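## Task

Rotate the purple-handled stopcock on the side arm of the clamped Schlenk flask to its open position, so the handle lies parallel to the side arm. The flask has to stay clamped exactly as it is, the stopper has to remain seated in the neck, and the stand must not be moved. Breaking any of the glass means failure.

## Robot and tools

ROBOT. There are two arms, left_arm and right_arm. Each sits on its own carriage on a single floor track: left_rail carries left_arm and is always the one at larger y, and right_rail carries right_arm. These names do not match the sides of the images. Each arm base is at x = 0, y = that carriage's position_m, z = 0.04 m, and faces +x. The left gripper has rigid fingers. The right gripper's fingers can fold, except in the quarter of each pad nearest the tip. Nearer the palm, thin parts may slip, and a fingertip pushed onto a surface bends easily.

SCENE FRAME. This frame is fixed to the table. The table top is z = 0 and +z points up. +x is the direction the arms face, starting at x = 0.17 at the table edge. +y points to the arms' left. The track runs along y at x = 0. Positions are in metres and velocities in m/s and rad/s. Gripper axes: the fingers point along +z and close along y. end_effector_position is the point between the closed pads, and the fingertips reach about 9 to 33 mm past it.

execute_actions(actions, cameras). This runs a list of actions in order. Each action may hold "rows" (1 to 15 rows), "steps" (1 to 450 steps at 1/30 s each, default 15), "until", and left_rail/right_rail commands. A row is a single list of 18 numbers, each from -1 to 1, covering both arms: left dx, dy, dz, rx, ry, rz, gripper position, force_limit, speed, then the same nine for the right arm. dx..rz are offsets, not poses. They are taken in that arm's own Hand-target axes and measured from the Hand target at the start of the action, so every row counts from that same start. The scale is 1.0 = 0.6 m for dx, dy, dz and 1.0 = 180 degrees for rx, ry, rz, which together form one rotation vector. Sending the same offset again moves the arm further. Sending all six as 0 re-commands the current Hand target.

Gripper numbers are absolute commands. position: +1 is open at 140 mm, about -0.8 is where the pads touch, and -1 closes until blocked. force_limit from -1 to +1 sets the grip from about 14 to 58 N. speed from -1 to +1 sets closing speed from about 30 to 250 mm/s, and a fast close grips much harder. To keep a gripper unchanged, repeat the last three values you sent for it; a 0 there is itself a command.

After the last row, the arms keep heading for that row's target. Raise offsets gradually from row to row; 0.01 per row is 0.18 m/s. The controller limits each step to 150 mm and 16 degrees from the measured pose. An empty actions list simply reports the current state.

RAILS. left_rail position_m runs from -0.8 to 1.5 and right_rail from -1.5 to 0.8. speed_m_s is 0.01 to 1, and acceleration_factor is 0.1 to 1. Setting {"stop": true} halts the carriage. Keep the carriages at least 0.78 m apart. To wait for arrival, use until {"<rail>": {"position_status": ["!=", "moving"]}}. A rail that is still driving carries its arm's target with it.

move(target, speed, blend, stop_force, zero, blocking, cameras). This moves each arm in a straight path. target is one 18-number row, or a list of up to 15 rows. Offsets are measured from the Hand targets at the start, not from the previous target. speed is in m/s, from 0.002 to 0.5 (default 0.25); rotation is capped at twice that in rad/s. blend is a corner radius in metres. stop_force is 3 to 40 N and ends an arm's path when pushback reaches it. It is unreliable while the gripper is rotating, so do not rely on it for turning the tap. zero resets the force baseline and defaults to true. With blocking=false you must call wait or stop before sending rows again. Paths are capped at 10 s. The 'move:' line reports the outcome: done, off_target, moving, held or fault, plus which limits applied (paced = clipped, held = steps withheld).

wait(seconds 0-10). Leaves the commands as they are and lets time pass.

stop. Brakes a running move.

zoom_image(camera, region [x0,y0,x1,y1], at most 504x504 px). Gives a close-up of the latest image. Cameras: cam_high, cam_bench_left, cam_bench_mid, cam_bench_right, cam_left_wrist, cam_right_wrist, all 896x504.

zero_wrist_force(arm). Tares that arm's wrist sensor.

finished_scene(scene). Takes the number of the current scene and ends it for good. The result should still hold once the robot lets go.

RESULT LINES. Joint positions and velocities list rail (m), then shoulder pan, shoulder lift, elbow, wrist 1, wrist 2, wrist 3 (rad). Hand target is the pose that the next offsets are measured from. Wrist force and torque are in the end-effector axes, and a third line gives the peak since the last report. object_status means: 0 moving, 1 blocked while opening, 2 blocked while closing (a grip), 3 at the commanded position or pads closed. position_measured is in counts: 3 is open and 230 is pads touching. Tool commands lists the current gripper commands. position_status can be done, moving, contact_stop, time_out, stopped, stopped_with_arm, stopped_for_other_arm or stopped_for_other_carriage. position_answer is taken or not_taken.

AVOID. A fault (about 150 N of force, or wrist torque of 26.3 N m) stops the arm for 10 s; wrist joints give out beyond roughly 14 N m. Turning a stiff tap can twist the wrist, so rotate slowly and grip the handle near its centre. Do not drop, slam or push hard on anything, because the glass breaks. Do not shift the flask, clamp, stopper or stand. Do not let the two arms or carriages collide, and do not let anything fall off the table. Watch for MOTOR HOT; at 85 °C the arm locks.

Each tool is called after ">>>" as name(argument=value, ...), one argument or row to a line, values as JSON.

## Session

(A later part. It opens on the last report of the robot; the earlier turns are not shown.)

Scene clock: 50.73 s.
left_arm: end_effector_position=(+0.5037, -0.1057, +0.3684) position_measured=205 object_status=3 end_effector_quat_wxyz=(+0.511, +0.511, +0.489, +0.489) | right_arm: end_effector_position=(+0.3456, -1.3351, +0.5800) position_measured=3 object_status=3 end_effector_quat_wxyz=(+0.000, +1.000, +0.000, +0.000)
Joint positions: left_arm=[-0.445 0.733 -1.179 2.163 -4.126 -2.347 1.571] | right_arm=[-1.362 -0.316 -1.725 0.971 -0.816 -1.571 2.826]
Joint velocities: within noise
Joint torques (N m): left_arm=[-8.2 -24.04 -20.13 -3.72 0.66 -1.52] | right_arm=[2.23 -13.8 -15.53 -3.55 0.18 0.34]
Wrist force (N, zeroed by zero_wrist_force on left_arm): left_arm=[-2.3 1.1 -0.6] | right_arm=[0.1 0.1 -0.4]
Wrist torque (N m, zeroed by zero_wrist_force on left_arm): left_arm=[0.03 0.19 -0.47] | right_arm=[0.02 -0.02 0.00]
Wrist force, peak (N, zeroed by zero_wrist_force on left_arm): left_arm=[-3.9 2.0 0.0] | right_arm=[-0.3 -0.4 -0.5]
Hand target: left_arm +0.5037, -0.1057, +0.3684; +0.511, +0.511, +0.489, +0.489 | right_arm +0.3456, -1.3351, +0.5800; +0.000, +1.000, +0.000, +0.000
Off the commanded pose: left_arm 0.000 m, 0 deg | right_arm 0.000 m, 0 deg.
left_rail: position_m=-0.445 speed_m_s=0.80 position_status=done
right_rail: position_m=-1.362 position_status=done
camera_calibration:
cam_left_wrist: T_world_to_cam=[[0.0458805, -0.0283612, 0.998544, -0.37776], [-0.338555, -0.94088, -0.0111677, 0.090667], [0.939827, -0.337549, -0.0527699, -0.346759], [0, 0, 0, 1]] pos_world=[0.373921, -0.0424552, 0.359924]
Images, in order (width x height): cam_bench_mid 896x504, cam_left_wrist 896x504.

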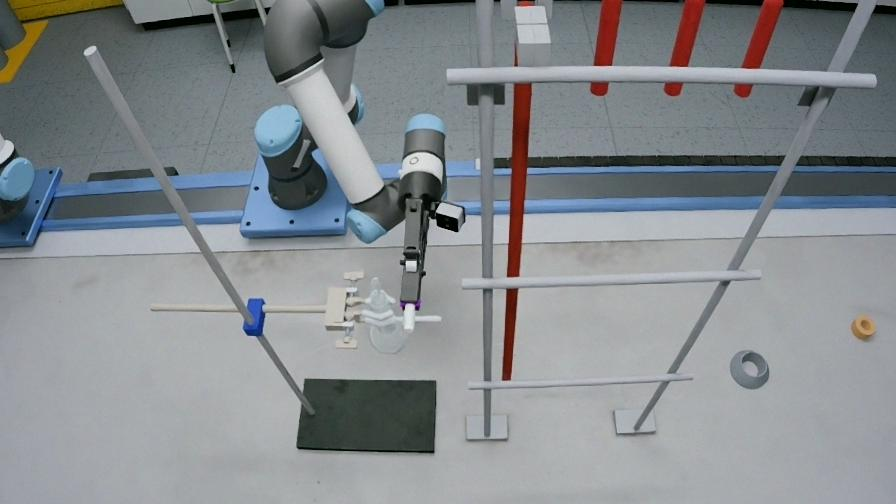

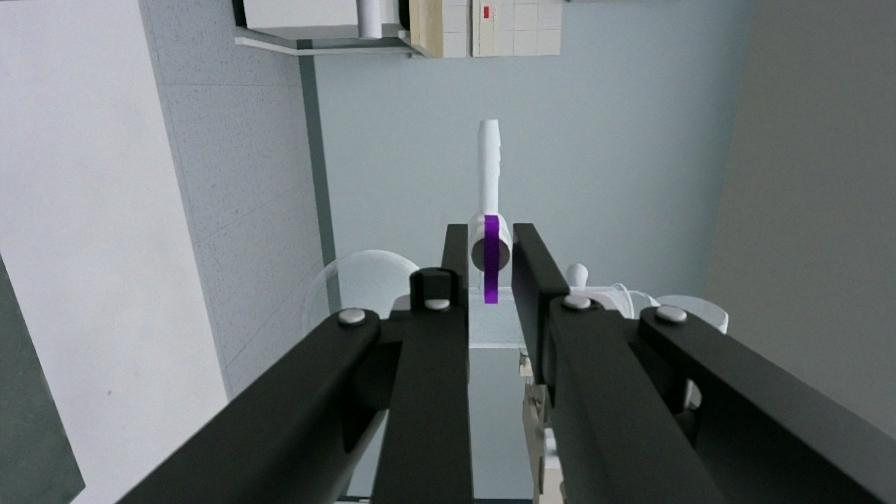

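>>> move(
  target=[0,0,-0.1667,0,0,0,-0.6,-1,-1,0,0,0,0,0,0,1,1,1],
  speed=0.12,
  cameras=["cam_left_wrist", "cam_bench_mid", "cam_bench_right"],
)

>>> zoom_image(
  camera="cam_left_wrist",
  region=[390, 100, 640, 330],
)

>>> zoom_image(
  camera="cam_bench_mid",
  region=[320, 250, 460, 370],
)

Scene clock: 52.67 s.
left_arm: end_effector_position=(+0.4038, -0.1014, +0.3684) position_measured=205 object_status=3 end_effector_quat_wxyz=(+0.511, +0.511, +0.489, +0.489) | right_arm: end_effector_position=(+0.3456, -1.3351, +0.5800) position_measured=3 object_status=3 end_effector_quat_wxyz=(+0.000, +1.000, +0.000, +0.000)
Joint positions: left_arm=[-0.445 0.947 -1.234 2.259 -4.166 -2.561 1.571] | right_arm=[-1.362 -0.316 -1.725 0.971 -0.816 -1.571 2.826]
Joint velocities: within noise
Joint torques (N m): left_arm=[14.41 -38.05 -3.19 -3.61 -1.42 -0.52] | right_arm=[1.85 -14.46 -15.98 -3.62 0.14 0.23]
Wrist force (N, zeroed by zero_wrist_force on left_arm): left_arm=[-2.3 1.1 -0.9] | right_arm=[-0.2 0.1 0.0]
Wrist torque (N m, zeroed by zero_wrist_force on left_arm): left_arm=[0.01 0.19 -0.48] | right_arm=[0.03 0.03 0.01]
Wrist force, peak (N, zeroed by zero_wrist_force on left_arm): left_arm=[-2.6 1.2 -1.6] | right_arm=[0.2 -0.2 -0.6]
Hand target: left_arm +0.4037, -0.1014, +0.3684; +0.511, +0.511, +0.489, +0.489 | right_arm +0.3456, -1.3351, +0.5800; +0.000, +1.000, +0.000, +0.000
Off the commanded pose: left_arm 0.000 m, 0 deg | right_arm 0.000 m, 0 deg.
left_rail: position_m=-0.445 speed_m_s=0.80 position_status=done
right_rail: position_m=-1.362 position_status=done
move: done
camera_calibration:
cam_left_wrist: T_world_to_cam=[[0.0458823, -0.0283939, 0.998543, -0.373057], [-0.338557, -0.940879, -0.0111978, 0.0609658], [0.939827, -0.33755, -0.0527827, -0.251449], [0, 0, 0, 1]] pos_world=[0.274076, -0.0381076, 0.359924]
Images, in order (width x height): cam_bench_mid 896x504, cam_bench_right 896x504, cam_left_wrist 896x504.

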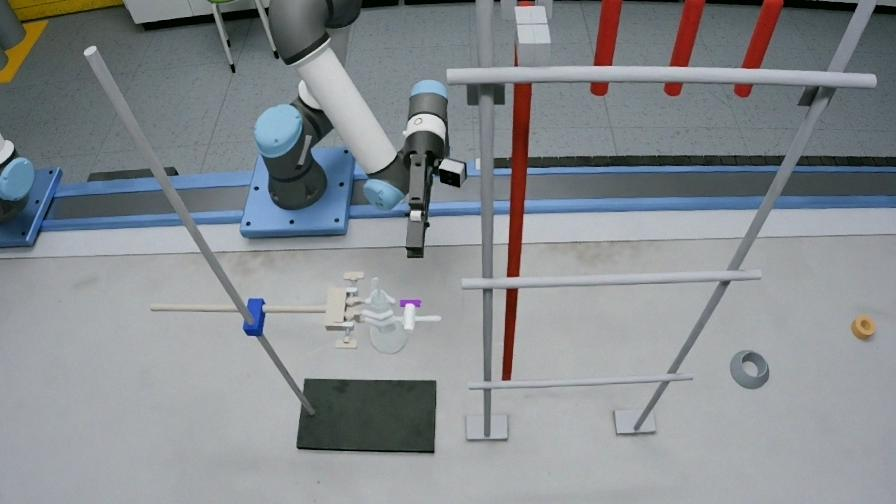

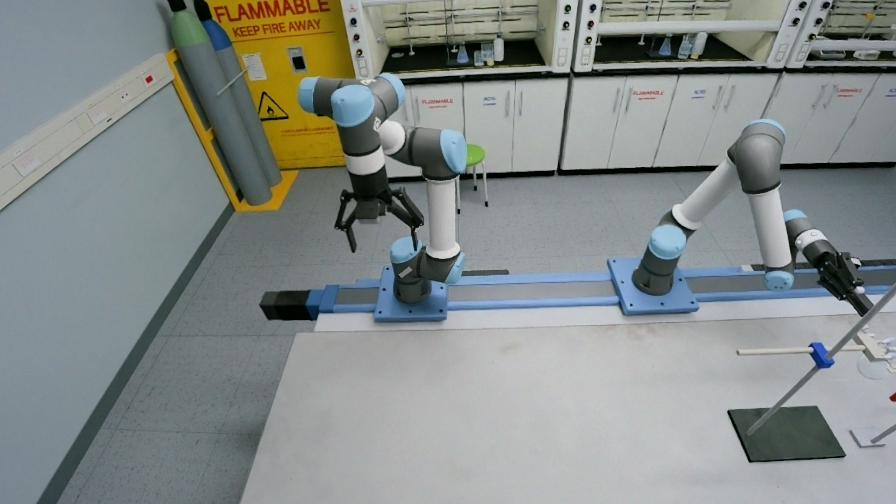

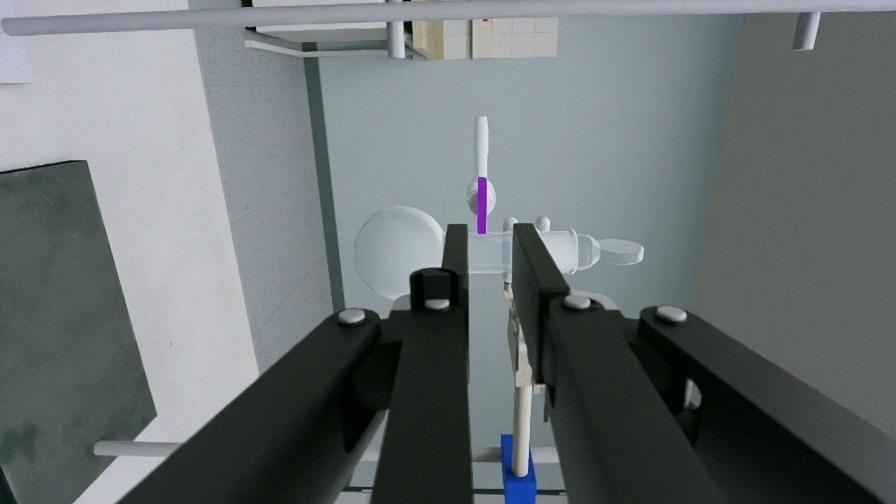

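Scaled by 2.016.

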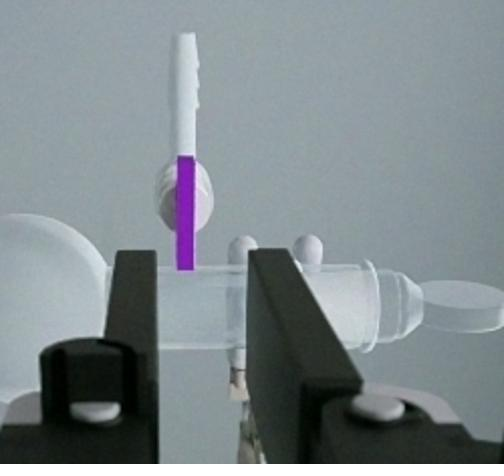

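Scaled by 3.600.

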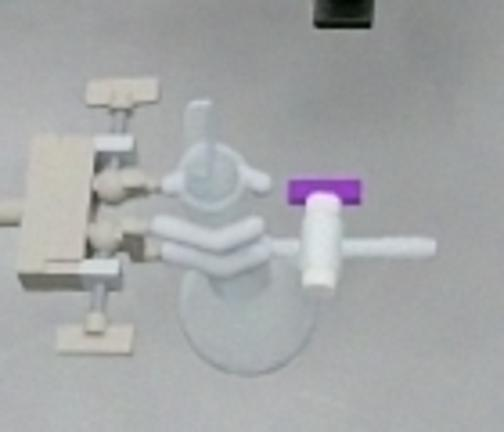

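>>> finished_scene(
  scene=2,
)

The scene is finished: the task was done.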